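# Move cart with paper through door into yellow bay

## Task

Get the utility cart through the self-closing door into the other room and leave it parked in the yellow-taped bay, with all four wheels inside the tape and none resting on it. The case of copy paper has to finish in the cart's top tray, with no part overhanging any tray edge. At the end the door must be closed. Either robot or both may do the work. A robot that topples or is left leaning means failure.

## Robot and tools

ROBOTS. r1 and r2 are identical Hello Robot Stretch 4 units. Each has an omni-wheel base, a lift running up a mast, one arm that telescopes straight forward, a wrist with yaw, pitch and roll, and a two-finger gripper. Height is about 1.6 m; the base rim lies within 0.23 m of the base origin. Each robot reports only in its own frames, so where the robots are relative to one another can be judged only from images, lidar_m and wrist_depth_mm.

FRAMES. Base frame: origin on the floor below the base centre, x forward, y left, z up, metres. hand_pose is given in this frame (a point between the open fingertips; the printed value may be a bit off). Odometry frame: the base frame as it was when the scene began. base_odometry counts wheel rotation only, so slip looks like travel; heading in rad, -3.142 to 3.142, positive to the left.

MOVE. Arguments: r1, r2, cameras, blocking. blocking must always be false or the call is refused; the call returns in about 0.5 s while motion continues. Each robot gets its own object with base, joints or both, plus optional speeds, pace, contact_limits; or end_of_arm alone ("enable_torque" re-powers a wrist or gripper motor that shut off). A robot not named gets nothing new but keeps any running motion; a new move only replaces the targets it names.
- base: relative offsets, not poses, counted from where the base last reported itself (or from where it is now if a move was still running). translate_m: forward positive, -2 to 2 m. strafe_m: left positive, -2 to 2 m. rotate_rad: counter-clockwise positive, -3.2 to 3.2. translate_m and strafe_m may be combined for a straight diagonal without turning; rotate_rad goes alone.
- joints: absolute targets by name. lift_m 0 to 1.2; arm_m 0 to 0.55; wrist_yaw_rad -1.134 to 4.276 (0 ahead, positive left, 3.14 folded back, past 3.4 the arm may interfere); wrist_pitch_rad -1.117 to 4.259 (0 level, 1.57 pointing down); wrist_roll_rad -1.117 to 4.259 (0 fingers level, positive clockwise seen from behind); gripper_m -0.038 to 0.141, the fingertip gap (error up to 0.015; at -0.02 or less the fingers press together). Done tolerance: 0.004 for lift, arm, gripper; 0.02 for wrist joints. A joint target past its range is clipped and reported; other out-of-range numbers are refused; an unknown key makes the call invalid.
- pace: slow, default, fast, max. Base 0.1/0.3/0.4/0.6 m/s and 1/2/3/4 rad/s; lift 0.15/0.3/0.4/0.5 m/s; arm 0.1/0.4/0.6/0.7 m/s; wrist always 1.82 rad/s. A lift above 0.2 caps base speed, down to 0.3 m/s and 1 rad/s at 1.2.
- speeds: per-joint top speed in place of pace (not gripper_m).
- contact_limits: 0 (gentlest) to 1, default 0.5, for arm_m, lift_m, translate_m, strafe_m, rotate_rad, placed next to the matching command. A base limit persists until an action names base again. The arm stops only after roughly 15 to 40 N even at 0; for a light press use 0 and a target 1 to 3 mm past contact. When lifting a load keep lift_m's limit at 0.3+ for 2 kg, 0.15+ for 1 kg.
- cameras: list of names or ["all"]; [] for none.

WAIT: seconds 0 to 10, optional cameras; returns early once any running move settles. wait(0) shows an "earlier move" line. STOP: brakes every running motion; braked parts hold and may keep pressing; it also re-brakes wheels left slack, reported in a "stop:" line. ZOOM_IMAGE: camera plus region [x0, y0, x1, y1] in pixels from the top-left, at most 504 by 504, newest images only. FINISHED_SCENE: scene = current scene number; irreversible; the result must hold without the robots.

RESULTS. "move:" lists each moved robot as done or its worst status. Statuses: moving, done (base: wheels turned enough, even if slipping), off_target (may still push), contact_stop (held back, goes slack), time_out (target dropped), limit_stop_at_own_body, limit_stop_at_tilt (lean over 6 degrees; lift, arm, wheels slack), torque_fault. "as last shown" marks robots not named, with repeated lines. "pictures" gives image order; images can lag the state. on_its_own reports slack, held or off joints ("held at" = target). turned_by_wheels vs turned_by_imu differing by over about 0.1 rad in one move means a hit or slip. base_tilt forward/right in degrees, bias up to 3. lidar_m: 12 distances in metres, 30-degree sectors, 1st ahead, counter-clockwise (4th left, 7th behind, 10th right); "-" is nothing or nearer than 0.25 m; misses glass and thin legs. wrist_depth_mm: 7x7 grid, 100 to 2000 mm. motor_effort in percent with peak in brackets; servo_current in mA. An uncommanded stop, or a refused call, cancels later move, wait and finished_scene calls in the same reply.

GRIPPING. Command a gap more than 0.015 below the object width; about 0.06 below resists tugs. Send -0.02 or lower to close behind a handle. Neither reading nor done proves a grasp; check a rise in gripper servo_current. Open the fingers before turning base or wrist if clamped on a thin rim.

AVOID. Robots pressing into each other (including a gripper closing on the other's fingers) fails the scene; bases touching then driving on press hard. Travel can differ about 3 cm per metre between robots, which can tip them when sharing a load. Over 1 kg in hand with arm_m above 0.2 risks tipping when driving or turning. Self-collision risk: gripper over base with lift below 0.2 (0.45 pointing down), tilting up while rolled, yaw plus pitch below about -1.1, and folded-back wrist motions. Avoid drops, slams, hard hits and falls; loose objects may get small random nudges. Time keeps passing while you think.

Each tool is called by a JSON object that holds its "method" and its "body", one argument or row to a line.

## Session

{"method": "move", "body": {
  "blocking": false
}}

Scene clock: 0.00 s.
r1.base_odometry: x=+0.000 y=+0.000 heading=+0.000
r1.turned_by_wheels: +0.000
r1.turned_by_imu: +0.000
r1.base_tilt: forward=-1.6 right=+1.3
r1.lidar_m: 1.92 2.25 3.81 1.93 0.97 0.84 0.83 0.93 0.77 0.76 0.93 1.59
r1.base_status: not commanded
r1.joint_positions: lift_m=+0.127 arm_m=+0.000 wrist_yaw_rad=+3.089 wrist_pitch_rad=+0.002 wrist_roll_rad=+0.000 gripper_m=+0.056
r1.joint_status: not commanded
r1.measured_speeds: all 0
r1.motor_effort: lift_m=+20 arm_m=-4 wheel_0=+0 wheel_1=+1 wheel_2=+1
r1.servo_current: wrist_yaw_rad=39 wrist_pitch_rad=46 wrist_roll_rad=65 gripper_m=39
r1.hand_pose: x=-0.1125 y=+0.1024 z=+0.3046 quat_wxyz=(+0.026, -0.001, +0.000, +1.000) (m; r1's base frame)
r1.wrist_depth_mm: 137 138 - - - - - / 113 139 - - - - - / 117 140 224 - - - - / 137 161 - - - - - / - - - - - - - / - - 191 - 187 - - / 842 759 750 788 788 732 768
r2.base_odometry: x=+0.000 y=+0.000 heading=+0.000
r2.turned_by_wheels: +0.000
r2.turned_by_imu: +0.000
r2.base_tilt: forward=-0.6 right=+0.1
r2.lidar_m: 2.02 1.45 1.40 1.49 2.01 2.22 2.34 3.17 1.60 3.62 2.59 2.46
r2.base_status: not commanded
r2.joint_positions: lift_m=+0.295 arm_m=+0.000 wrist_yaw_rad=+3.133 wrist_pitch_rad=+0.002 wrist_roll_rad=+0.000 gripper_m=+0.056
r2.joint_status: not commanded
r2.measured_speeds: all 0
r2.motor_effort: lift_m=+18 arm_m=-4 wheel_0=+0 wheel_1=-1 wheel_2=+0
r2.servo_current: wrist_yaw_rad=46 wrist_pitch_rad=39 wrist_roll_rad=46 gripper_m=59
r2.hand_pose: x=-0.1167 y=+0.0898 z=+0.4727 quat_wxyz=(+0.004, -0.001, +0.000, +1.000) (m; r2's base frame)
r2.wrist_depth_mm: - 140 - - - - - / - 126 150 - - - - / - 130 185 - - - - / 144 143 272 - - - - / 229 - - - - - - / 226 1576 196 1576 190 1618 1464 / 226 1060 1138 - - 1025 1060
pictures: r1_head_camera, r1_head_left_camera, r1_head_right_camera, r1_wrist_camera, r2_head_camera, r2_head_left_camera, r2_head_right_camera, r2_wrist_camera
Images, in order (width x height): r1_head_camera 420x560, r1_head_left_camera 420x672, r1_head_right_camera 420x672, r1_wrist_camera 616x392, r2_head_camera 420x560, r2_head_left_camera 420x672, r2_head_right_camera 420x672, r2_wrist_camera 616x392.

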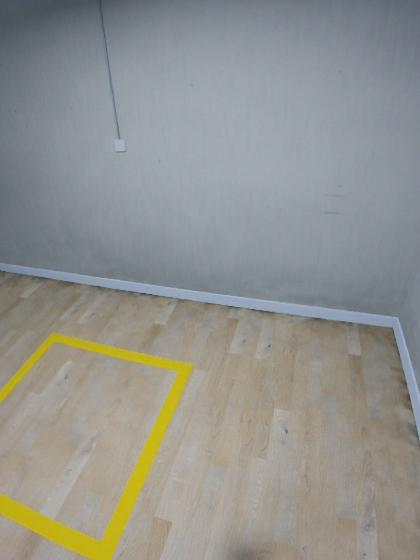

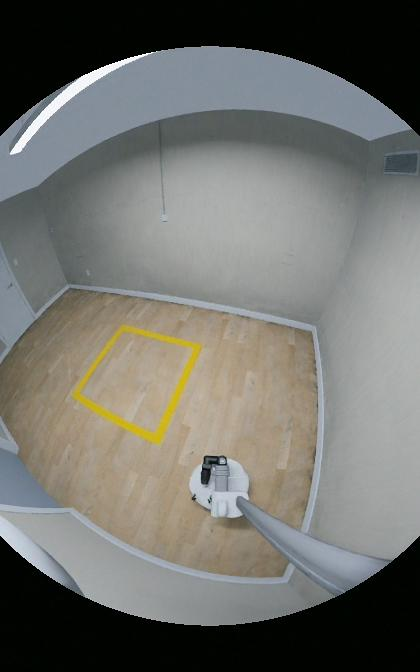

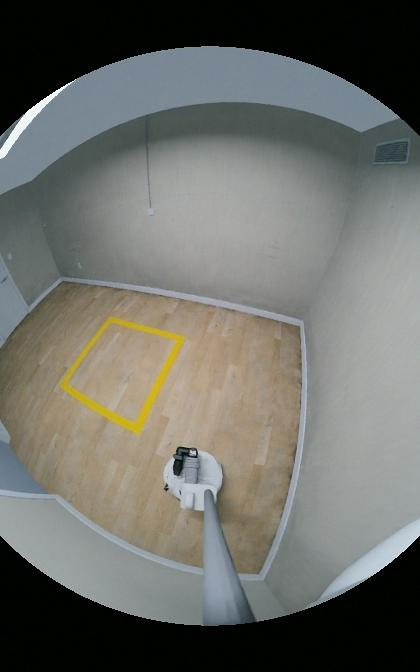

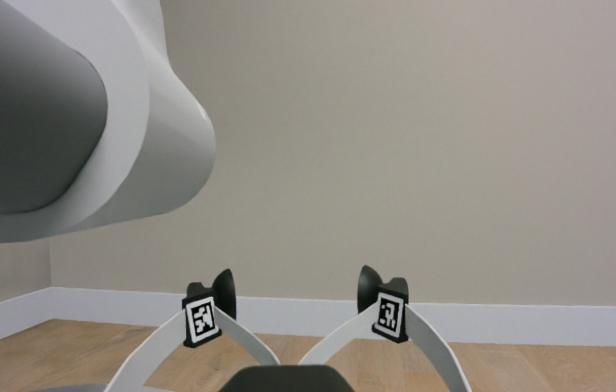

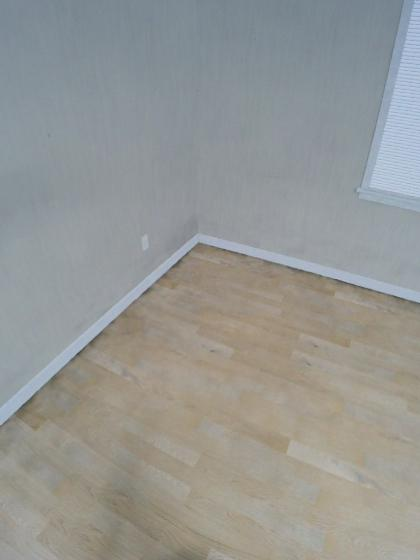

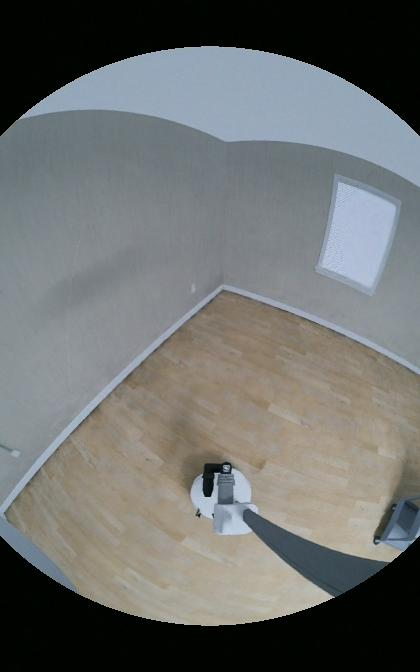

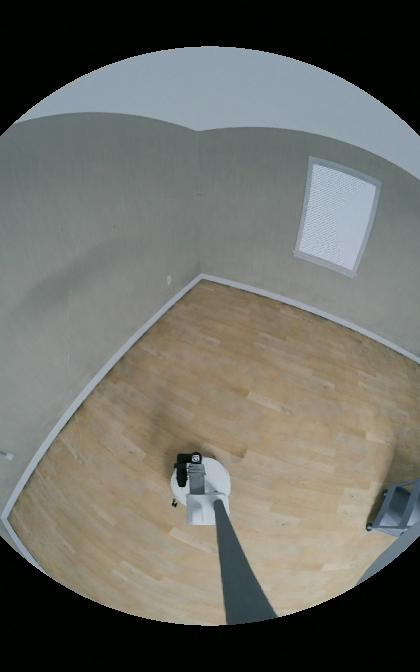

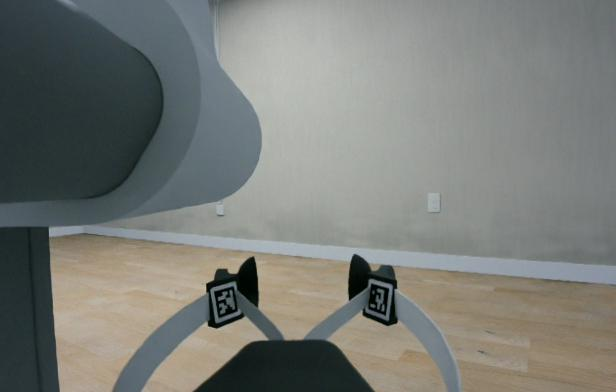

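{"method": "move", "body": {
  "blocking": false,
  "r1": {"base":{"rotate_rad":1.3},"pace":"fast"},
  "r2": {"base":{"rotate_rad":-1.5},"pace":"fast"}
}}

{"method": "wait", "body": {
  "seconds": 2
}}

{"method": "wait", "body": {
  "seconds": 1,
  "cameras": ["all"]
}}

Scene clock: 4.10 s.
move: r1 moving; r2 moving
r1.base_odometry: x=+0.000 y=+0.000 heading=+0.378
r1.turned_by_wheels: +0.378
r1.turned_by_imu: +0.379
r1.base_tilt: forward=-1.6 right=+1.2
r1.lidar_m: 2.06 3.10 2.42 1.11 0.86 0.81 0.91 0.78 0.78 0.85 1.27 1.93
r1.base_status: rotate_rad moving
r1.joint_positions: lift_m=+0.127 arm_m=+0.000 wrist_yaw_rad=+3.089 wrist_pitch_rad=+0.002 wrist_roll_rad=+0.000 gripper_m=+0.056
r1.joint_status: not commanded
r1.measured_speeds: translate_m=+0.000 strafe_m=+0.000 rotate_rad=+1.458 lift_m=+0.000 arm_m=+0.000 wrist_yaw_rad=+0.000 wrist_pitch_rad=+0.000 wrist_roll_rad=+0.000
r1.motor_effort: lift_m=+20(20) arm_m=-4(4) wheel_0=-9(10) wheel_1=-8(10) wheel_2=-9(9)
r1.servo_current: wrist_yaw_rad=59(59) wrist_pitch_rad=39(46) wrist_roll_rad=46(59) gripper_m=39(39)
r1.hand_pose: x=-0.1125 y=+0.1024 z=+0.3046 quat_wxyz=(+0.026, -0.001, +0.000, +1.000) (m; r1's base frame)
r1.wrist_depth_mm: 136 138 - - - - - / 113 139 - - - - - / 118 140 229 - - - - / 137 161 - - - - - / - - - - - - - / - 991 190 - 187 - - / 778 750 750 798 750 699 -
r2.base_odometry: x=+0.000 y=+0.000 heading=-0.378
r2.turned_by_wheels: -0.378
r2.turned_by_imu: -0.366
r2.base_tilt: forward=-0.7 right=+0.1
r2.lidar_m: 2.47 1.77 1.43 1.38 1.56 2.26 2.24 2.48 3.79 1.63 3.18 2.52
r2.base_status: rotate_rad moving
r2.joint_positions: lift_m=+0.295 arm_m=+0.000 wrist_yaw_rad=+3.133 wrist_pitch_rad=+0.002 wrist_roll_rad=+0.000 gripper_m=+0.056
r2.joint_status: not commanded
r2.measured_speeds: translate_m=+0.000 strafe_m=-0.001 rotate_rad=-1.461 lift_m=+0.000 arm_m=+0.000 wrist_yaw_rad=+0.000 wrist_pitch_rad=+0.000 wrist_roll_rad=+0.000
r2.motor_effort: lift_m=+18(18) arm_m=-4(4) wheel_0=+9(10) wheel_1=+10(12) wheel_2=+11(12)
r2.servo_current: wrist_yaw_rad=33(52) wrist_pitch_rad=39(46) wrist_roll_rad=52(52) gripper_m=39(59)
r2.hand_pose: x=-0.1167 y=+0.0898 z=+0.4727 quat_wxyz=(+0.004, -0.001, +0.000, +1.000) (m; r2's base frame)
r2.wrist_depth_mm: - 141 - - - - - / - 127 150 - - - - / - 130 184 - - - - / 144 143 272 - - - - / 229 - - - - - - / 227 1576 196 1576 190 1661 1464 / 226 1060 1138 - - 1060 1060
pictures: none

Scene clock: 5.20 s.
earlier move: r1 done; r2 moving
r1.base_odometry: x=+0.000 y=+0.000 heading=+1.300
r1.turned_by_wheels: +0.922
r1.turned_by_imu: +0.927
r1.base_tilt: forward=-1.5 right=+1.2
r1.lidar_m: 3.77 1.24 0.89 0.84 0.87 0.81 0.78 0.80 1.07 1.92 2.01 2.67
r1.base_status: done
r1.joint_positions: lift_m=+0.127 arm_m=+0.000 wrist_yaw_rad=+3.089 wrist_pitch_rad=+0.002 wrist_roll_rad=+0.000 gripper_m=+0.056
r1.joint_status: not commanded
r1.measured_speeds: all 0
r1.motor_effort: lift_m=+20(20) arm_m=-4(4) wheel_0=-2(11) wheel_1=+0(10) wheel_2=+0(10)
r1.servo_current: wrist_yaw_rad=59(59) wrist_pitch_rad=46(52) wrist_roll_rad=46(59) gripper_m=39(46)
r1.hand_pose: x=-0.1125 y=+0.1024 z=+0.3046 quat_wxyz=(+0.026, -0.001, +0.000, +1.000) (m; r1's base frame)
r1.wrist_depth_mm: 136 138 - - - - - / 113 139 - - - - - / 117 140 228 - - - - / 137 161 - - - - - / - - - - - - - / - - 190 - 188 - - / 788 707 750 143 798 778 831
r2.base_odometry: x=+0.000 y=+0.000 heading=-1.499
r2.turned_by_wheels: -1.122
r2.turned_by_imu: -1.092
r2.base_tilt: forward=-0.7 right=+0.1
r2.lidar_m: 3.30 2.56 2.48 1.89 1.44 1.40 1.50 2.22 2.21 2.37 3.44 1.59
r2.base_status: rotate_rad moving
r2.joint_positions: lift_m=+0.295 arm_m=+0.000 wrist_yaw_rad=+3.133 wrist_pitch_rad=+0.002 wrist_roll_rad=+0.000 gripper_m=+0.056
r2.joint_status: not commanded
r2.measured_speeds: all 0
r2.motor_effort: lift_m=+18(18) arm_m=-4(4) wheel_0=+2(13) wheel_1=+1(14) wheel_2=+2(12)
r2.servo_current: wrist_yaw_rad=33(59) wrist_pitch_rad=39(46) wrist_roll_rad=46(52) gripper_m=52(59)
r2.hand_pose: x=-0.1167 y=+0.0898 z=+0.4727 quat_wxyz=(+0.004, -0.001, +0.000, +1.000) (m; r2's base frame)
r2.wrist_depth_mm: - 141 - - - - - / - 126 141 - - - - / - 130 185 - - - - / 144 144 264 - - - - / 229 - - - - - - / 228 1576 196 1308 190 - - / 227 1060 1118 - - 1042 1042
wait: 1.10 of 2 s (r1 has come to rest)
pictures: none

Scene clock: 5.30 s.
earlier move: r2 done
r1.base_odometry: x=+0.000 y=+0.000 heading=+1.300
r1.turned_by_wheels: +0.000
r1.turned_by_imu: +0.000
r1.base_tilt: forward=-1.6 right=+1.3
r1.lidar_m: 3.82 1.26 0.89 0.82 0.86 0.83 0.78 0.81 1.09 1.93 1.98 2.67
r1.base_status: done
r1.joint_positions: lift_m=+0.127 arm_m=+0.000 wrist_yaw_rad=+3.089 wrist_pitch_rad=+0.002 wrist_roll_rad=+0.000 gripper_m=+0.056
r1.joint_status: not commanded
r1.measured_speeds: all 0
r1.motor_effort: lift_m=+20(20) arm_m=-4(4) wheel_0=-2(11) wheel_1=+0(10) wheel_2=+0(10)
r1.servo_current: wrist_yaw_rad=59(59) wrist_pitch_rad=46(52) wrist_roll_rad=65(65) gripper_m=39(46)
r1.hand_pose: x=-0.1125 y=+0.1024 z=+0.3046 quat_wxyz=(+0.026, -0.001, +0.000, +1.000) (m; r1's base frame)
r1.wrist_depth_mm: 136 138 - - - - - / 113 139 - - - - - / 117 139 228 - - - - / 137 161 - - - - - / - - - - - - - / - - 191 - 187 - - / 778 699 750 143 798 778 809
r2.base_odometry: x=+0.000 y=+0.000 heading=-1.499
r2.turned_by_wheels: +0.000
r2.turned_by_imu: +0.000
r2.base_tilt: forward=-0.7 right=+0.1
r2.lidar_m: 3.33 2.55 2.46 1.91 1.44 1.38 1.54 2.21 2.22 2.38 3.48 1.61
r2.base_status: done
r2.joint_positions: lift_m=+0.295 arm_m=+0.000 wrist_yaw_rad=+3.133 wrist_pitch_rad=+0.002 wrist_roll_rad=+0.000 gripper_m=+0.056
r2.joint_status: not commanded
r2.measured_speeds: all 0
r2.motor_effort: lift_m=+18(18) arm_m=-4(4) wheel_0=+3(13) wheel_1=+1(14) wheel_2=+3(12)
r2.servo_current: wrist_yaw_rad=39(59) wrist_pitch_rad=33(46) wrist_roll_rad=46(52) gripper_m=46(59)
r2.hand_pose: x=-0.1167 y=+0.0898 z=+0.4727 quat_wxyz=(+0.004, -0.001, +0.000, +1.000) (m; r2's base frame)
r2.wrist_depth_mm: - 140 - - - - - / - 127 141 - - - - / - 129 185 - - - - / 144 143 264 - - - - / 229 - - - - - - / 228 1576 196 1308 190 - - / 227 1060 1160 - - 1025 1060
wait: 0.10 of 1 s (r2 has come to rest)
pictures: r1_head_camera, r1_head_left_camera, r1_head_right_camera, r1_wrist_camera, r2_head_camera, r2_head_left_camera, r2_head_right_camera, r2_wrist_camera
Images, in order (width x height): r1_head_camera 420x560, r1_head_left_camera 420x672, r1_head_right_camera 420x672, r1_wrist_camera 616x392, r2_head_camera 420x560, r2_head_left_camera 420x672, r2_head_right_camera 420x672, r2_wrist_camera 616x392.

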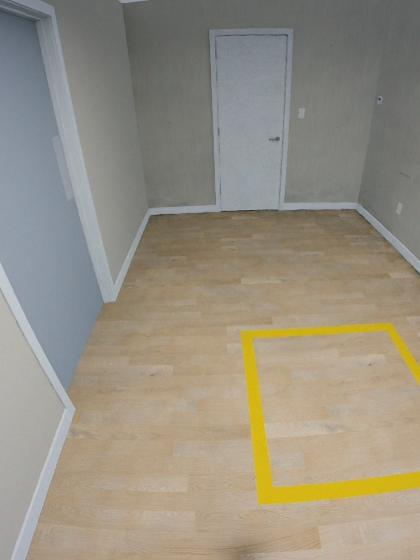

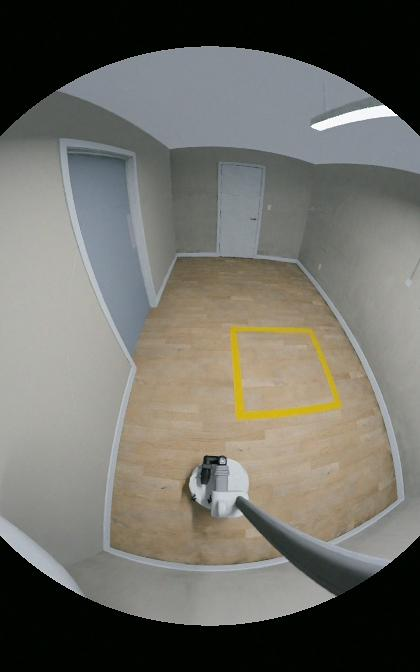

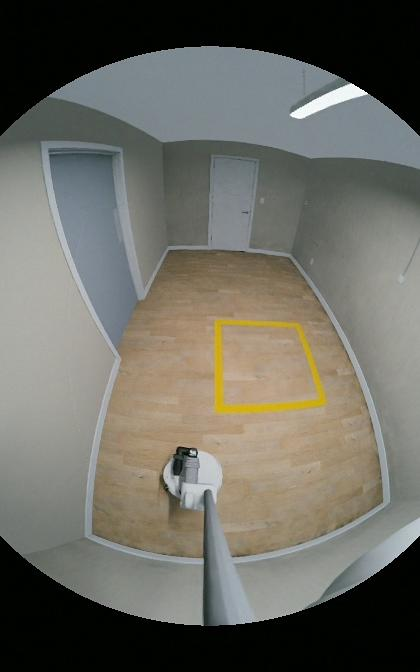

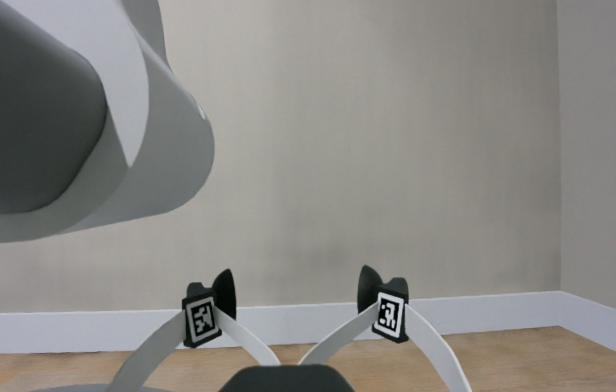

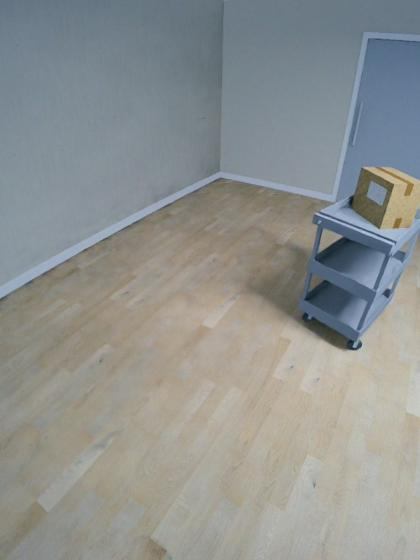

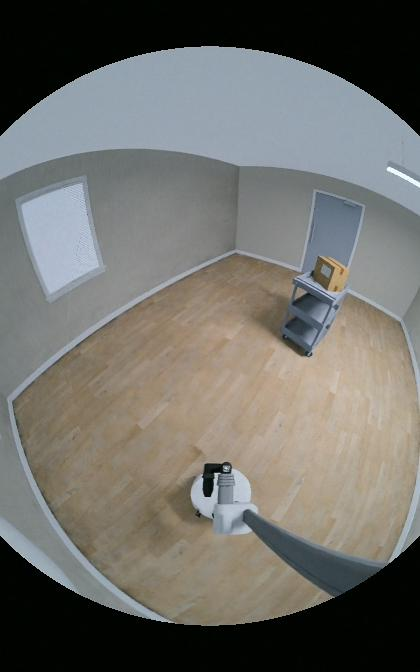

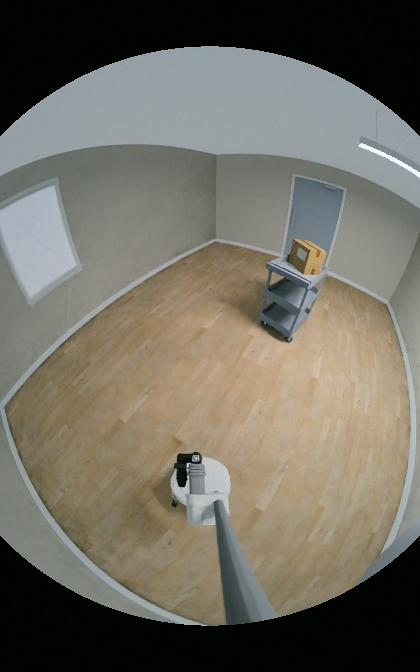

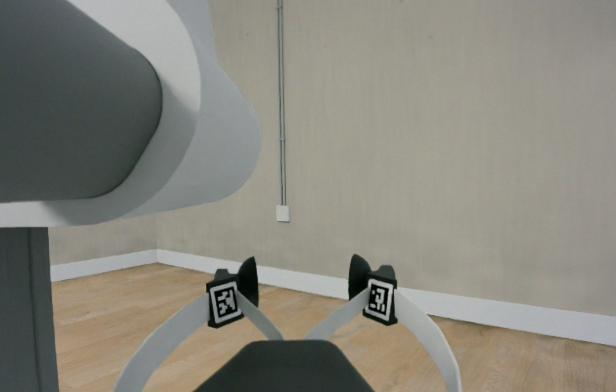

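{"method": "zoom_image", "body": {
  "camera": "r2_head_camera",
  "region": [240, 0, 420, 360]
}}

{"method": "zoom_image", "body": {
  "camera": "r2_head_left_camera",
  "region": [240, 170, 420, 370]
}}

{"method": "zoom_image", "body": {
  "camera": "r1_head_left_camera",
  "region": [40, 120, 360, 440]
}}

{"method": "zoom_image", "body": {
  "camera": "r1_head_camera",
  "region": [0, 0, 160, 420]
}}

Scaled by 1.400 from the camera's 420x560 image, which has a finer 1200x1600 frame.

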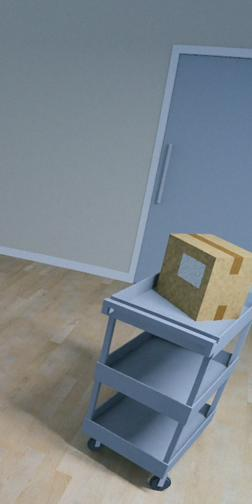

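Scaled by 2.520 from the camera's 420x672 image, which has a finer 600x960 frame.

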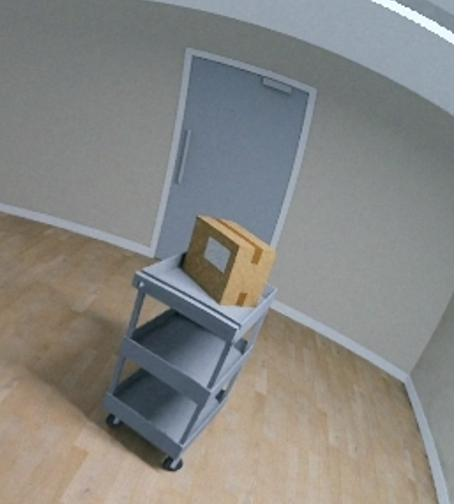

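Scaled by 1.575 from the camera's 420x672 image, which has a finer 600x960 frame.

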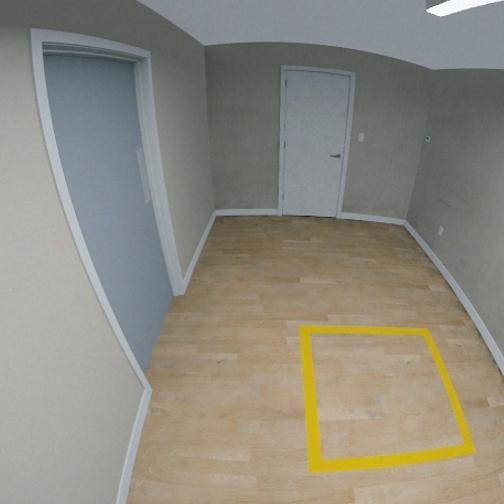

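Scaled by 1.200 from the camera's 420x560 image, which has a finer 600x800 frame.

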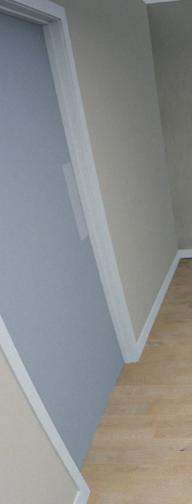

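{"method": "move", "body": {
  "blocking": false,
  "r1": {"base":{"translate_m":1.6},"joints":{"lift_m":0.5,"wrist_yaw_rad":0.0,"gripper_m":0.0},"pace":"fast"},
  "r2": {"base":{"rotate_rad":-0.45},"joints":{"lift_m":0.7},"pace":"fast"}
}}

{"method": "wait", "body": {
  "seconds": 1.2,
  "cameras": ["r2_head_camera","r2_head_left_camera","r2_head_right_camera"]
}}

{"method": "zoom_image", "body": {
  "camera": "r2_head_camera",
  "region": [60, 0, 420, 400]
}}

Scene clock: 102.67 s.
move: r1 moving; r2 moving
r1.base_odometry: x=+0.013 y=+0.048 heading=+1.300
r1.turned_by_wheels: +0.000
r1.turned_by_imu: +0.000
r1.base_tilt: forward=-1.6 right=+1.3
r1.lidar_m: 3.78 1.25 0.86 0.83 0.86 0.87 0.82 0.84 1.16 1.92 2.00 2.66
r1.base_status: translate_m moving
r1.joint_positions: lift_m=+0.190 arm_m=+0.000 wrist_yaw_rad=+2.450 wrist_pitch_rad=+0.002 wrist_roll_rad=+0.000 gripper_m=+0.037
r1.joint_status: lift_m moving; wrist_yaw_rad moving; gripper_m moving
r1.measured_speeds: translate_m=+0.194 strafe_m=+0.000 rotate_rad=-0.006 lift_m=+0.243 arm_m=+0.000 wrist_yaw_rad=-1.819 wrist_pitch_rad=+0.000 wrist_roll_rad=+0.000
r1.motor_effort: lift_m=+26(28) arm_m=-4(4) wheel_0=+8(11) wheel_1=+5(9) wheel_2=-12(12)
r1.servo_current: wrist_yaw_rad=72(104) wrist_pitch_rad=39(46) wrist_roll_rad=46(65) gripper_m=111(111)
r1.hand_pose: x=+0.0045 y=+0.2512 z=+0.3674 quat_wxyz=(+0.339, -0.001, +0.000, +0.941) (m; r1's base frame)
r1.wrist_depth_mm: - - - - - - - / - - - - - - - / - - - - - - - / - - - - - - - / - - - - - - - / - - 190 - 187 - - / - 155 878 931 181 - -
r2.base_odometry: x=+0.000 y=+0.000 heading=-1.839
r2.turned_by_wheels: -0.339
r2.turned_by_imu: -0.329
r2.base_tilt: forward=-0.6 right=+0.1
r2.lidar_m: 1.64 2.92 2.48 2.51 1.65 1.40 1.38 1.65 2.21 2.23 2.60 1.62
r2.base_status: rotate_rad moving
r2.joint_positions: lift_m=+0.358 arm_m=+0.000 wrist_yaw_rad=+3.133 wrist_pitch_rad=+0.002 wrist_roll_rad=+0.000 gripper_m=+0.056
r2.joint_status: lift_m moving
r2.measured_speeds: translate_m=-0.001 strafe_m=+0.000 rotate_rad=-0.856 lift_m=+0.244 arm_m=+0.000 wrist_yaw_rad=+0.000 wrist_pitch_rad=+0.000 wrist_roll_rad=+0.000
r2.motor_effort: lift_m=+24(24) arm_m=-4(4) wheel_0=+5(14) wheel_1=+4(12) wheel_2=+4(12)
r2.servo_current: wrist_yaw_rad=52(59) wrist_pitch_rad=39(46) wrist_roll_rad=52(59) gripper_m=46(52)
r2.hand_pose: x=-0.1167 y=+0.0898 z=+0.5357 quat_wxyz=(+0.004, -0.001, +0.000, +1.000) (m; r2's base frame)
r2.wrist_depth_mm: - 141 - - - - - / - 127 142 - - - - / - 130 185 - - - - / 144 144 207 - - - - / 229 - - - - - - / 228 1618 192 1430 189 - - / 226 1182 1255 - - 1118 1118
pictures: none

Scene clock: 103.87 s.
earlier move: r1 moving; r2 moving
r1.base_odometry: x=+0.129 y=+0.464 heading=+1.300
r1.turned_by_wheels: +0.000
r1.turned_by_imu: +0.000
r1.base_tilt: forward=-1.6 right=+1.3
r1.lidar_m: 3.44 1.38 0.90 0.85 0.89 1.20 1.26 1.31 1.79 1.91 1.99 2.66
r1.base_status: translate_m moving
r1.joint_positions: lift_m=+0.499 arm_m=+0.000 wrist_yaw_rad=+0.266 wrist_pitch_rad=+0.002 wrist_roll_rad=+0.000 gripper_m=+0.001
r1.joint_status: lift_m moving; wrist_yaw_rad moving; the others done
r1.measured_speeds: translate_m=+0.400 strafe_m=+0.000 rotate_rad=+0.000 lift_m=+0.023 arm_m=+0.000 wrist_yaw_rad=-1.817 wrist_pitch_rad=+0.000 wrist_roll_rad=+0.000
r1.motor_effort: lift_m=+27(29) arm_m=-4(4) wheel_0=+3(11) wheel_1=+5(9) wheel_2=-4(13)
r1.servo_current: wrist_yaw_rad=104(117) wrist_pitch_rad=46(52) wrist_roll_rad=39(65) gripper_m=59(111)
r1.hand_pose: x=+0.4721 y=-0.0086 z=+0.6769 quat_wxyz=(+0.991, +0.000, +0.001, +0.133) (m; r1's base frame)
r1.wrist_depth_mm: - 1537 - - - - - / - 1464 - - - - - / - 1576 - - - - - / - - - - - - - / - - 1708 - - - - / - - 193 202 - - - / - 139 188 183 155 1576 1618
r2.base_odometry: x=+0.000 y=+0.000 heading=-1.949
r2.turned_by_wheels: -0.110
r2.turned_by_imu: -0.107
r2.base_tilt: forward=-0.7 right=+0.0
r2.lidar_m: 1.62 3.14 2.48 2.49 1.76 1.43 1.41 1.57 2.25 2.22 2.45 2.27
r2.base_status: done
r2.joint_positions: lift_m=+0.697 arm_m=+0.000 wrist_yaw_rad=+3.133 wrist_pitch_rad=+0.002 wrist_roll_rad=+0.000 gripper_m=+0.056
r2.joint_status: lift_m moving
r2.measured_speeds: translate_m=+0.000 strafe_m=+0.000 rotate_rad=+0.000 lift_m=+0.063 arm_m=+0.000 wrist_yaw_rad=+0.000 wrist_pitch_rad=+0.000 wrist_roll_rad=+0.000
r2.motor_effort: lift_m=+21(27) arm_m=-4(4) wheel_0=+3(14) wheel_1=+1(12) wheel_2=+2(12)
r2.servo_current: wrist_yaw_rad=33(65) wrist_pitch_rad=39(46) wrist_roll_rad=33(59) gripper_m=52(52)
r2.hand_pose: x=-0.1167 y=+0.0898 z=+0.8745 quat_wxyz=(+0.004, -0.001, +0.000, +1.000) (m; r2's base frame)
r2.wrist_depth_mm: - 141 - - - - - / - 126 141 - - - - / - 130 183 - - - - / 144 143 216 - - - - / 220 - - - - - - / 220 - 190 - 188 - - / 224 - - - - - -
wait: 1.20 s; no rest
pictures: r2_head_camera, r2_head_left_camera, r2_head_right_camera
Images, in order (width x height): r2_head_camera 420x560, r2_head_left_camera 420x672, r2_head_right_camera 420x672.

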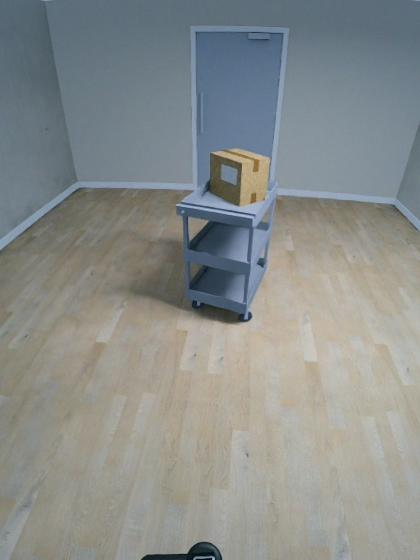

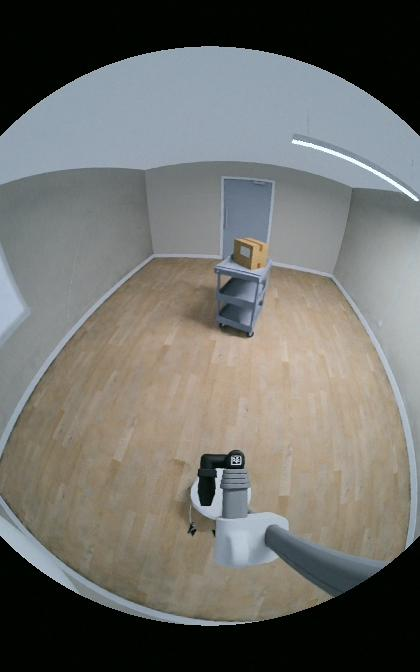

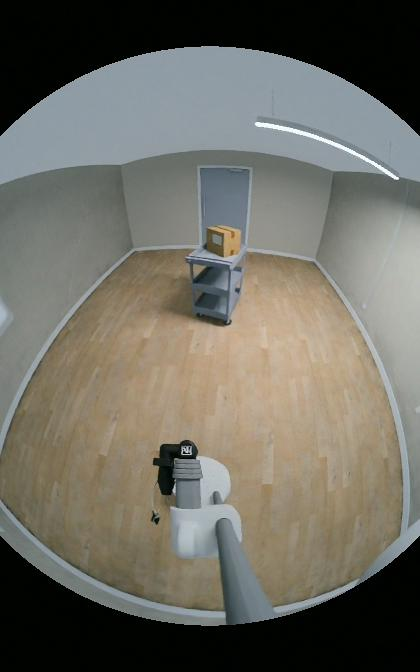

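Scaled by 1.260 from the camera's 420x560 image, which has a finer 1200x1600 frame.

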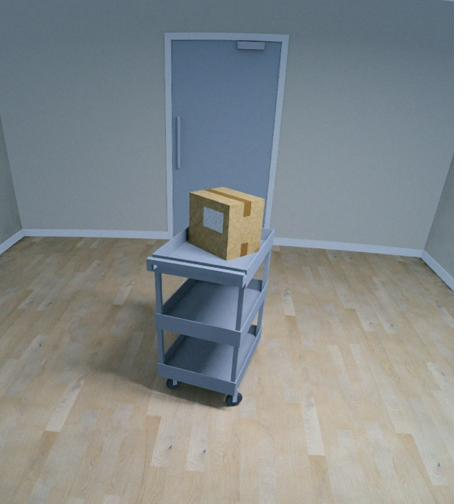

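{"method": "move", "body": {
  "blocking": false,
  "r2": {"base":{"translate_m":0.65},"joints":{"wrist_yaw_rad":1.57},"pace":"fast"},
  "r1": {"base":{"rotate_rad":1.57},"joints":{"wrist_yaw_rad":0.0},"pace":"fast"}
}}

{"method": "wait", "body": {
  "seconds": 2.5
}}

{"method": "wait", "body": {
  "seconds": 1.5,
  "cameras": ["r1_head_camera","r1_head_left_camera","r1_wrist_camera","r2_head_camera","r2_head_left_camera"]
}}

{"method": "zoom_image", "body": {
  "camera": "r2_head_camera",
  "region": [60, 100, 420, 560]
}}

Scene clock: 132.37 s.
earlier move: r1 done; r2 done
move: r1 moving; r2 moving
r1.base_odometry: x=+0.428 y=+1.542 heading=+1.678
r1.turned_by_wheels: +0.378
r1.turned_by_imu: +0.380
r1.base_tilt: forward=-1.6 right=+1.2
r1.lidar_m: 1.58 1.02 0.96 0.98 1.12 2.17 2.39 2.10 1.89 1.90 2.34 2.32
r1.base_status: rotate_rad moving
r1.joint_positions: lift_m=+0.500 arm_m=+0.000 wrist_yaw_rad=+0.002 wrist_pitch_rad=+0.002 wrist_roll_rad=+0.000 gripper_m=+0.001
r1.joint_status: all done
r1.measured_speeds: translate_m=+0.002 strafe_m=+0.000 rotate_rad=+1.462 lift_m=+0.000 arm_m=+0.000 wrist_yaw_rad=+0.000 wrist_pitch_rad=+0.000 wrist_roll_rad=+0.000
r1.motor_effort: lift_m=+24(24) arm_m=-4(4) wheel_0=-10(11) wheel_1=-9(9) wheel_2=-9(9)
r1.servo_current: wrist_yaw_rad=39(59) wrist_pitch_rad=46(52) wrist_roll_rad=52(52) gripper_m=46(52)
r1.hand_pose: x=+0.4595 y=-0.0868 z=+0.6772 quat_wxyz=(+1.000, +0.000, +0.001, +0.001) (m; r1's base frame)
r1.wrist_depth_mm: - - - - - - - / - - - - - - 1863 / - - - - - - 1863 / - - - - - - 1808 / - - - - - - 1808 / - - 186 204 - - 1808 / - 139 187 183 156 1576 1576
r2.base_odometry: x=-0.017 y=-0.044 heading=-1.949
r2.turned_by_wheels: +0.000
r2.turned_by_imu: +0.001
r2.base_tilt: forward=-0.7 right=+0.1
r2.lidar_m: 1.57 3.14 2.52 2.48 1.82 1.47 1.46 1.64 2.28 2.23 2.49 2.17
r2.base_status: translate_m moving
r2.joint_positions: lift_m=+0.700 arm_m=+0.000 wrist_yaw_rad=+2.523 wrist_pitch_rad=+0.002 wrist_roll_rad=+0.000 gripper_m=+0.056
r2.joint_status: wrist_yaw_rad moving; the others done
r2.measured_speeds: translate_m=+0.181 strafe_m=-0.001 rotate_rad=-0.002 lift_m=+0.000 arm_m=+0.000 wrist_yaw_rad=-1.732 wrist_pitch_rad=+0.000 wrist_roll_rad=+0.000
r2.motor_effort: lift_m=+21(21) arm_m=-4(4) wheel_0=+10(11) wheel_1=+7(10) wheel_2=-15(15)
r2.servo_current: wrist_yaw_rad=98(130) wrist_pitch_rad=46(46) wrist_roll_rad=52(52) gripper_m=39(52)
r2.hand_pose: x=-0.0132 y=+0.2385 z=+0.8775 quat_wxyz=(+0.305, -0.001, +0.000, +0.952) (m; r2's base frame)
r2.wrist_depth_mm: - - - - - - - / - - - - - - - / - - - - - - - / - - - - - - - / - - - - - - - / - - 190 - 189 - - / - - - - - 1921 1863
pictures: none

Scene clock: 133.60 s.
earlier move: r1 done; r2 moving
r1.base_odometry: x=+0.428 y=+1.542 heading=+2.870
r1.turned_by_wheels: +1.192
r1.turned_by_imu: +1.199
r1.base_tilt: forward=-1.6 right=+1.3
r1.lidar_m: 0.97 0.98 1.27 2.34 2.44 1.99 1.89 1.98 2.47 2.33 1.34 0.99
r1.base_status: done
r1.joint_positions: lift_m=+0.500 arm_m=+0.000 wrist_yaw_rad=+0.002 wrist_pitch_rad=+0.002 wrist_roll_rad=+0.000 gripper_m=+0.001
r1.joint_status: all done
r1.measured_speeds: all 0
r1.motor_effort: lift_m=+24(24) arm_m=-3(4) wheel_0=-1(11) wheel_1=-1(11) wheel_2=+0(10)
r1.servo_current: wrist_yaw_rad=65(72) wrist_pitch_rad=52(52) wrist_roll_rad=46(65) gripper_m=46(59)
r1.hand_pose: x=+0.4595 y=-0.0868 z=+0.6772 quat_wxyz=(+1.000, +0.000, +0.001, +0.001) (m; r1's base frame)
r1.wrist_depth_mm: - - - - 759 768 - / - - - - - 741 - / - - - - - 741 - / - - - - - 759 - / - - - - - 750 - / - - 186 202 175 759 - / - 132 158 145 135 683 -
r2.base_odometry: x=-0.177 y=-0.445 heading=-1.949
r2.turned_by_wheels: +0.000
r2.turned_by_imu: +0.000
r2.base_tilt: forward=-0.7 right=+0.1
r2.lidar_m: 1.18 3.03 2.46 2.41 2.36 1.90 1.90 2.09 2.32 2.28 2.53 1.16
r2.base_status: translate_m moving
r2.joint_positions: lift_m=+0.700 arm_m=+0.000 wrist_yaw_rad=+1.573 wrist_pitch_rad=+0.002 wrist_roll_rad=+0.000 gripper_m=+0.056
r2.joint_status: all done
r2.measured_speeds: translate_m=+0.366 strafe_m=+0.001 rotate_rad=+0.000 lift_m=+0.000 arm_m=+0.000 wrist_yaw_rad=+0.000 wrist_pitch_rad=+0.000 wrist_roll_rad=+0.000
r2.motor_effort: lift_m=+21(21) arm_m=-4(4) wheel_0=+3(14) wheel_1=+4(10) wheel_2=-3(16)
r2.servo_current: wrist_yaw_rad=39(130) wrist_pitch_rad=46(46) wrist_roll_rad=39(59) gripper_m=46(52)
r2.hand_pose: x=+0.2577 y=+0.2886 z=+0.8775 quat_wxyz=(+0.706, -0.001, +0.001, +0.708) (m; r2's base frame)
r2.wrist_depth_mm: - - - - - - - / - - - - - - - / - - - - - - - / - - - - - - - / - - - - - - - / - - 196 - 192 - - / - 1863 1921 - - 1863 1808
wait: 1.23 of 2.5 s (r1 has come to rest)
pictures: none

Scene clock: 134.87 s.
earlier move: r2 done
r1.base_odometry: x=+0.428 y=+1.542 heading=+2.870
r1.turned_by_wheels: +0.000
r1.turned_by_imu: +0.000
r1.base_tilt: forward=-1.6 right=+1.3
r1.lidar_m: 0.96 1.00 1.23 2.36 2.44 1.99 1.86 1.96 2.47 2.34 1.33 1.02
r1.base_status: done
r1.joint_positions: lift_m=+0.500 arm_m=+0.000 wrist_yaw_rad=+0.002 wrist_pitch_rad=+0.002 wrist_roll_rad=+0.000 gripper_m=+0.001
r1.joint_status: all done
r1.measured_speeds: all 0
r1.motor_effort: lift_m=+24(24) arm_m=-4(4) wheel_0=-1(11) wheel_1=+0(11) wheel_2=+0(10)
r1.servo_current: wrist_yaw_rad=26(72) wrist_pitch_rad=39(52) wrist_roll_rad=46(65) gripper_m=52(59)
r1.hand_pose: x=+0.4595 y=-0.0868 z=+0.6772 quat_wxyz=(+1.000, +0.000, +0.001, +0.001) (m; r1's base frame)
r1.wrist_depth_mm: - - - - 759 759 - / - - - - - 750 - / - - - - - 750 - / - - - - - 759 - / - - - - - 741 - / - - 186 204 175 741 - / - 132 158 145 135 683 -
r2.base_odometry: x=-0.240 y=-0.604 heading=-1.949
r2.turned_by_wheels: +0.000
r2.turned_by_imu: +0.001
r2.base_tilt: forward=-0.7 right=+0.1
r2.lidar_m: 1.00 2.99 2.44 2.36 2.52 2.07 2.04 2.27 2.34 2.33 2.58 0.99
r2.base_status: done
r2.joint_positions: lift_m=+0.700 arm_m=+0.000 wrist_yaw_rad=+1.573 wrist_pitch_rad=+0.002 wrist_roll_rad=+0.000 gripper_m=+0.056
r2.joint_status: all done
r2.measured_speeds: all 0
r2.motor_effort: lift_m=+21(21) arm_m=-4(4) wheel_0=+1(14) wheel_1=+3(10) wheel_2=+0(16)
r2.servo_current: wrist_yaw_rad=39(130) wrist_pitch_rad=39(46) wrist_roll_rad=39(59) gripper_m=46(59)
r2.hand_pose: x=+0.2578 y=+0.2886 z=+0.8775 quat_wxyz=(+0.706, -0.001, +0.001, +0.708) (m; r2's base frame)
r2.wrist_depth_mm: - - - - - - - / - - - - - - - / - - - - - - - / - - - - - - - / - - - - - - - / - - 196 - 191 - - / - 1863 - - - 1921 1863
wait: 1.27 of 1.5 s (r2 has come to rest)
pictures: r1_head_camera, r1_head_left_camera, r1_wrist_camera, r2_head_camera, r2_head_left_camera
Images, in order (width x height): r1_head_camera 420x560, r1_head_left_camera 420x672, r1_wrist_camera 616x392, r2_head_camera 420x560, r2_head_left_camera 420x672.

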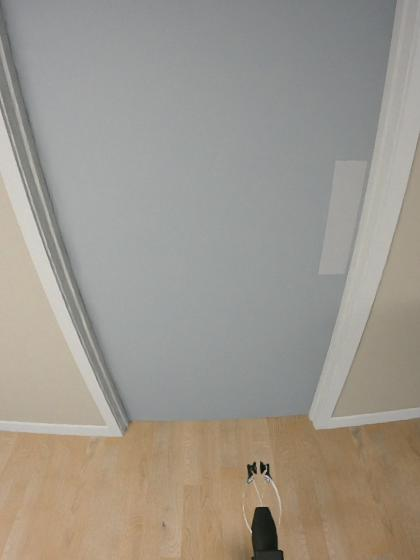

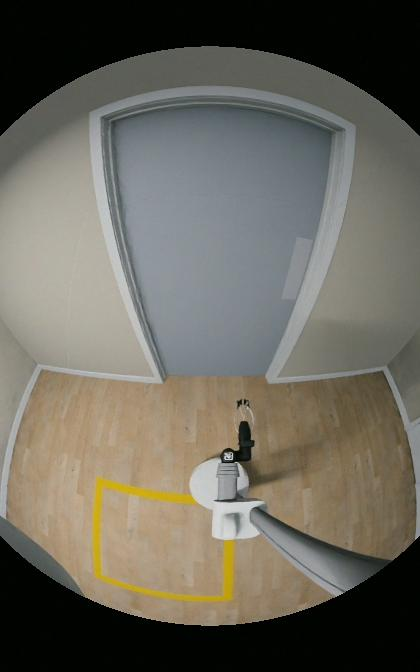

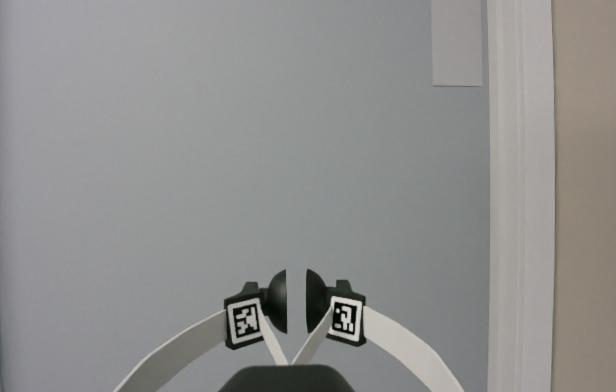

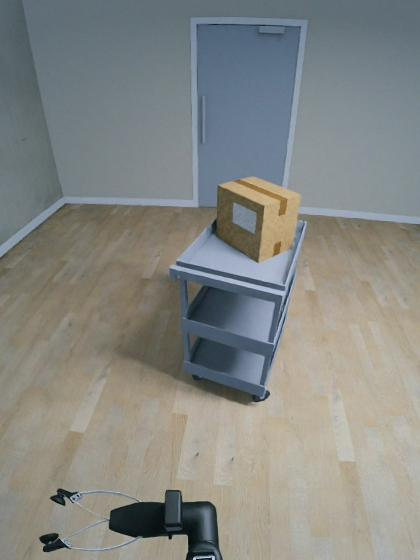

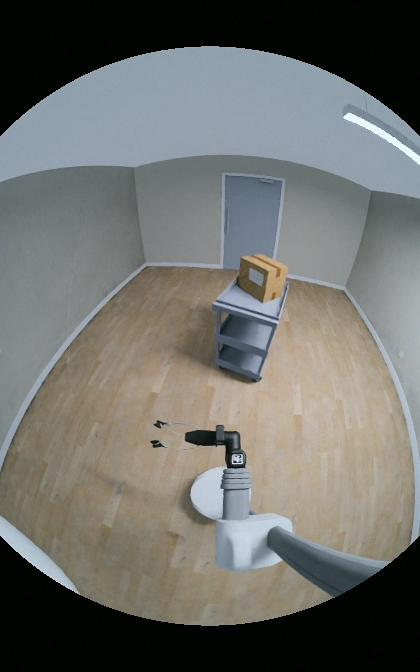

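Scaled by 1.096 from the camera's 420x560 image, which has a finer 1200x1600 frame.

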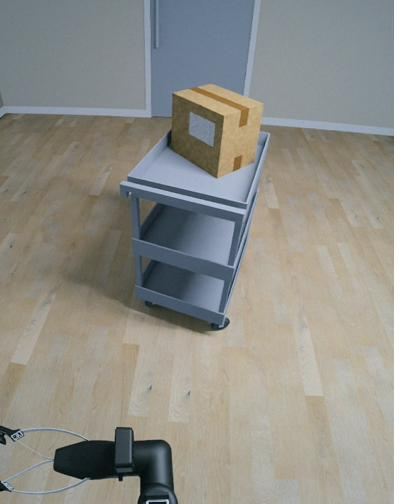

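{"method": "move", "body": {
  "blocking": false,
  "r1": {"base":{"translate_m":0.9,"strafe_m":-0.08},"pace":"slow","contact_limits":{"translate_m":0.9,"strafe_m":0.9}},
  "cameras": ["r2_head_camera"]
}}

{"method": "zoom_image", "body": {
  "camera": "r2_head_camera",
  "region": [160, 160, 320, 320]
}}

{"method": "zoom_image", "body": {
  "camera": "r2_head_camera",
  "region": [160, 280, 320, 420]
}}

r1: "contact_limits": translate_m and strafe_m are given together and make one move, which takes one limit: state it under one of them only
Scene clock: 173.97 s.
r1.base_odometry: x=+0.428 y=+1.542 heading=+2.870
r1.turned_by_wheels: +0.000
r1.turned_by_imu: +0.000
r1.base_tilt: forward=-1.6 right=+1.2
r1.lidar_m: 0.96 0.99 1.22 2.36 2.39 1.99 1.87 1.98 2.46 2.35 1.34 1.02
r1.base_status: done
r1.joint_positions: lift_m=+0.500 arm_m=+0.000 wrist_yaw_rad=+0.002 wrist_pitch_rad=+0.002 wrist_roll_rad=+0.000 gripper_m=+0.001
r1.joint_status: all done
r1.measured_speeds: all 0
r1.motor_effort: lift_m=+24(24) arm_m=-4(4) wheel_0=-1(11) wheel_1=+0(11) wheel_2=+0(10)
r1.servo_current: wrist_yaw_rad=46(72) wrist_pitch_rad=39(52) wrist_roll_rad=59(65) gripper_m=46(59)
r1.hand_pose: x=+0.4595 y=-0.0868 z=+0.6772 quat_wxyz=(+1.000, +0.000, +0.001, +0.001) (m; r1's base frame)
r1.wrist_depth_mm: - - - - 768 768 - / - - - - - 732 - / - - - - - 732 - / - - - - - 750 - / - - - - - 759 - / - - 186 204 175 741 - / - 132 158 145 135 691 -
r2.base_odometry: x=-0.240 y=-0.604 heading=-1.949
r2.turned_by_wheels: +0.000
r2.turned_by_imu: +0.000
r2.base_tilt: forward=-0.6 right=+0.0
r2.lidar_m: 0.98 3.01 2.42 2.39 2.56 2.08 2.04 2.22 2.36 2.31 2.57 0.97
r2.base_status: done
r2.joint_positions: lift_m=+0.700 arm_m=+0.000 wrist_yaw_rad=+1.573 wrist_pitch_rad=+0.002 wrist_roll_rad=+0.000 gripper_m=+0.056
r2.joint_status: all done
r2.measured_speeds: all 0
r2.motor_effort: lift_m=+21(21) arm_m=-3(4) wheel_0=+1(14) wheel_1=+3(10) wheel_2=+0(16)
r2.servo_current: wrist_yaw_rad=46(130) wrist_pitch_rad=39(46) wrist_roll_rad=46(59) gripper_m=52(59)
r2.hand_pose: x=+0.2578 y=+0.2886 z=+0.8775 quat_wxyz=(+0.706, -0.001, +0.001, +0.708) (m; r2's base frame)
r2.wrist_depth_mm: - - - - - - - / - - - - - - - / - - - - - - - / - - - - - - - / - - - - - - - / - - 196 - 191 - - / - 1863 - - - 1921 1863
pictures: none

Scaled by 3.150 from the camera's 420x560 image, which has a finer 1200x1600 frame.
This view is cut from an older image: the scene may have changed since it was taken.

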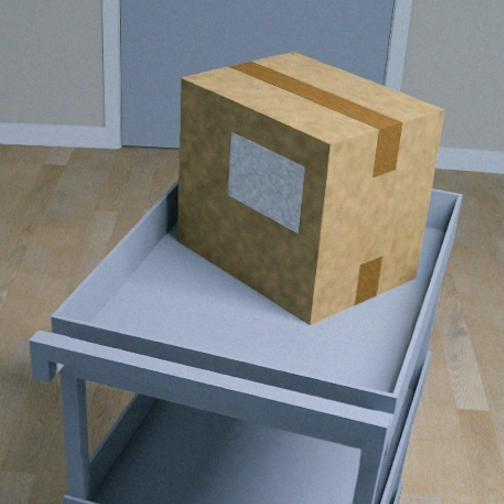

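Scaled by 3.150 from the camera's 420x560 image, which has a finer 1200x1600 frame.
This view is cut from an older image: the scene may have changed since it was taken.

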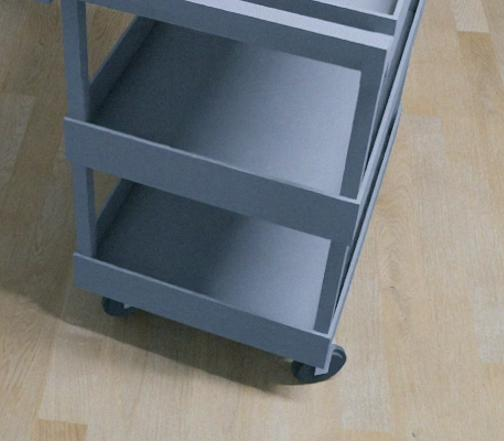

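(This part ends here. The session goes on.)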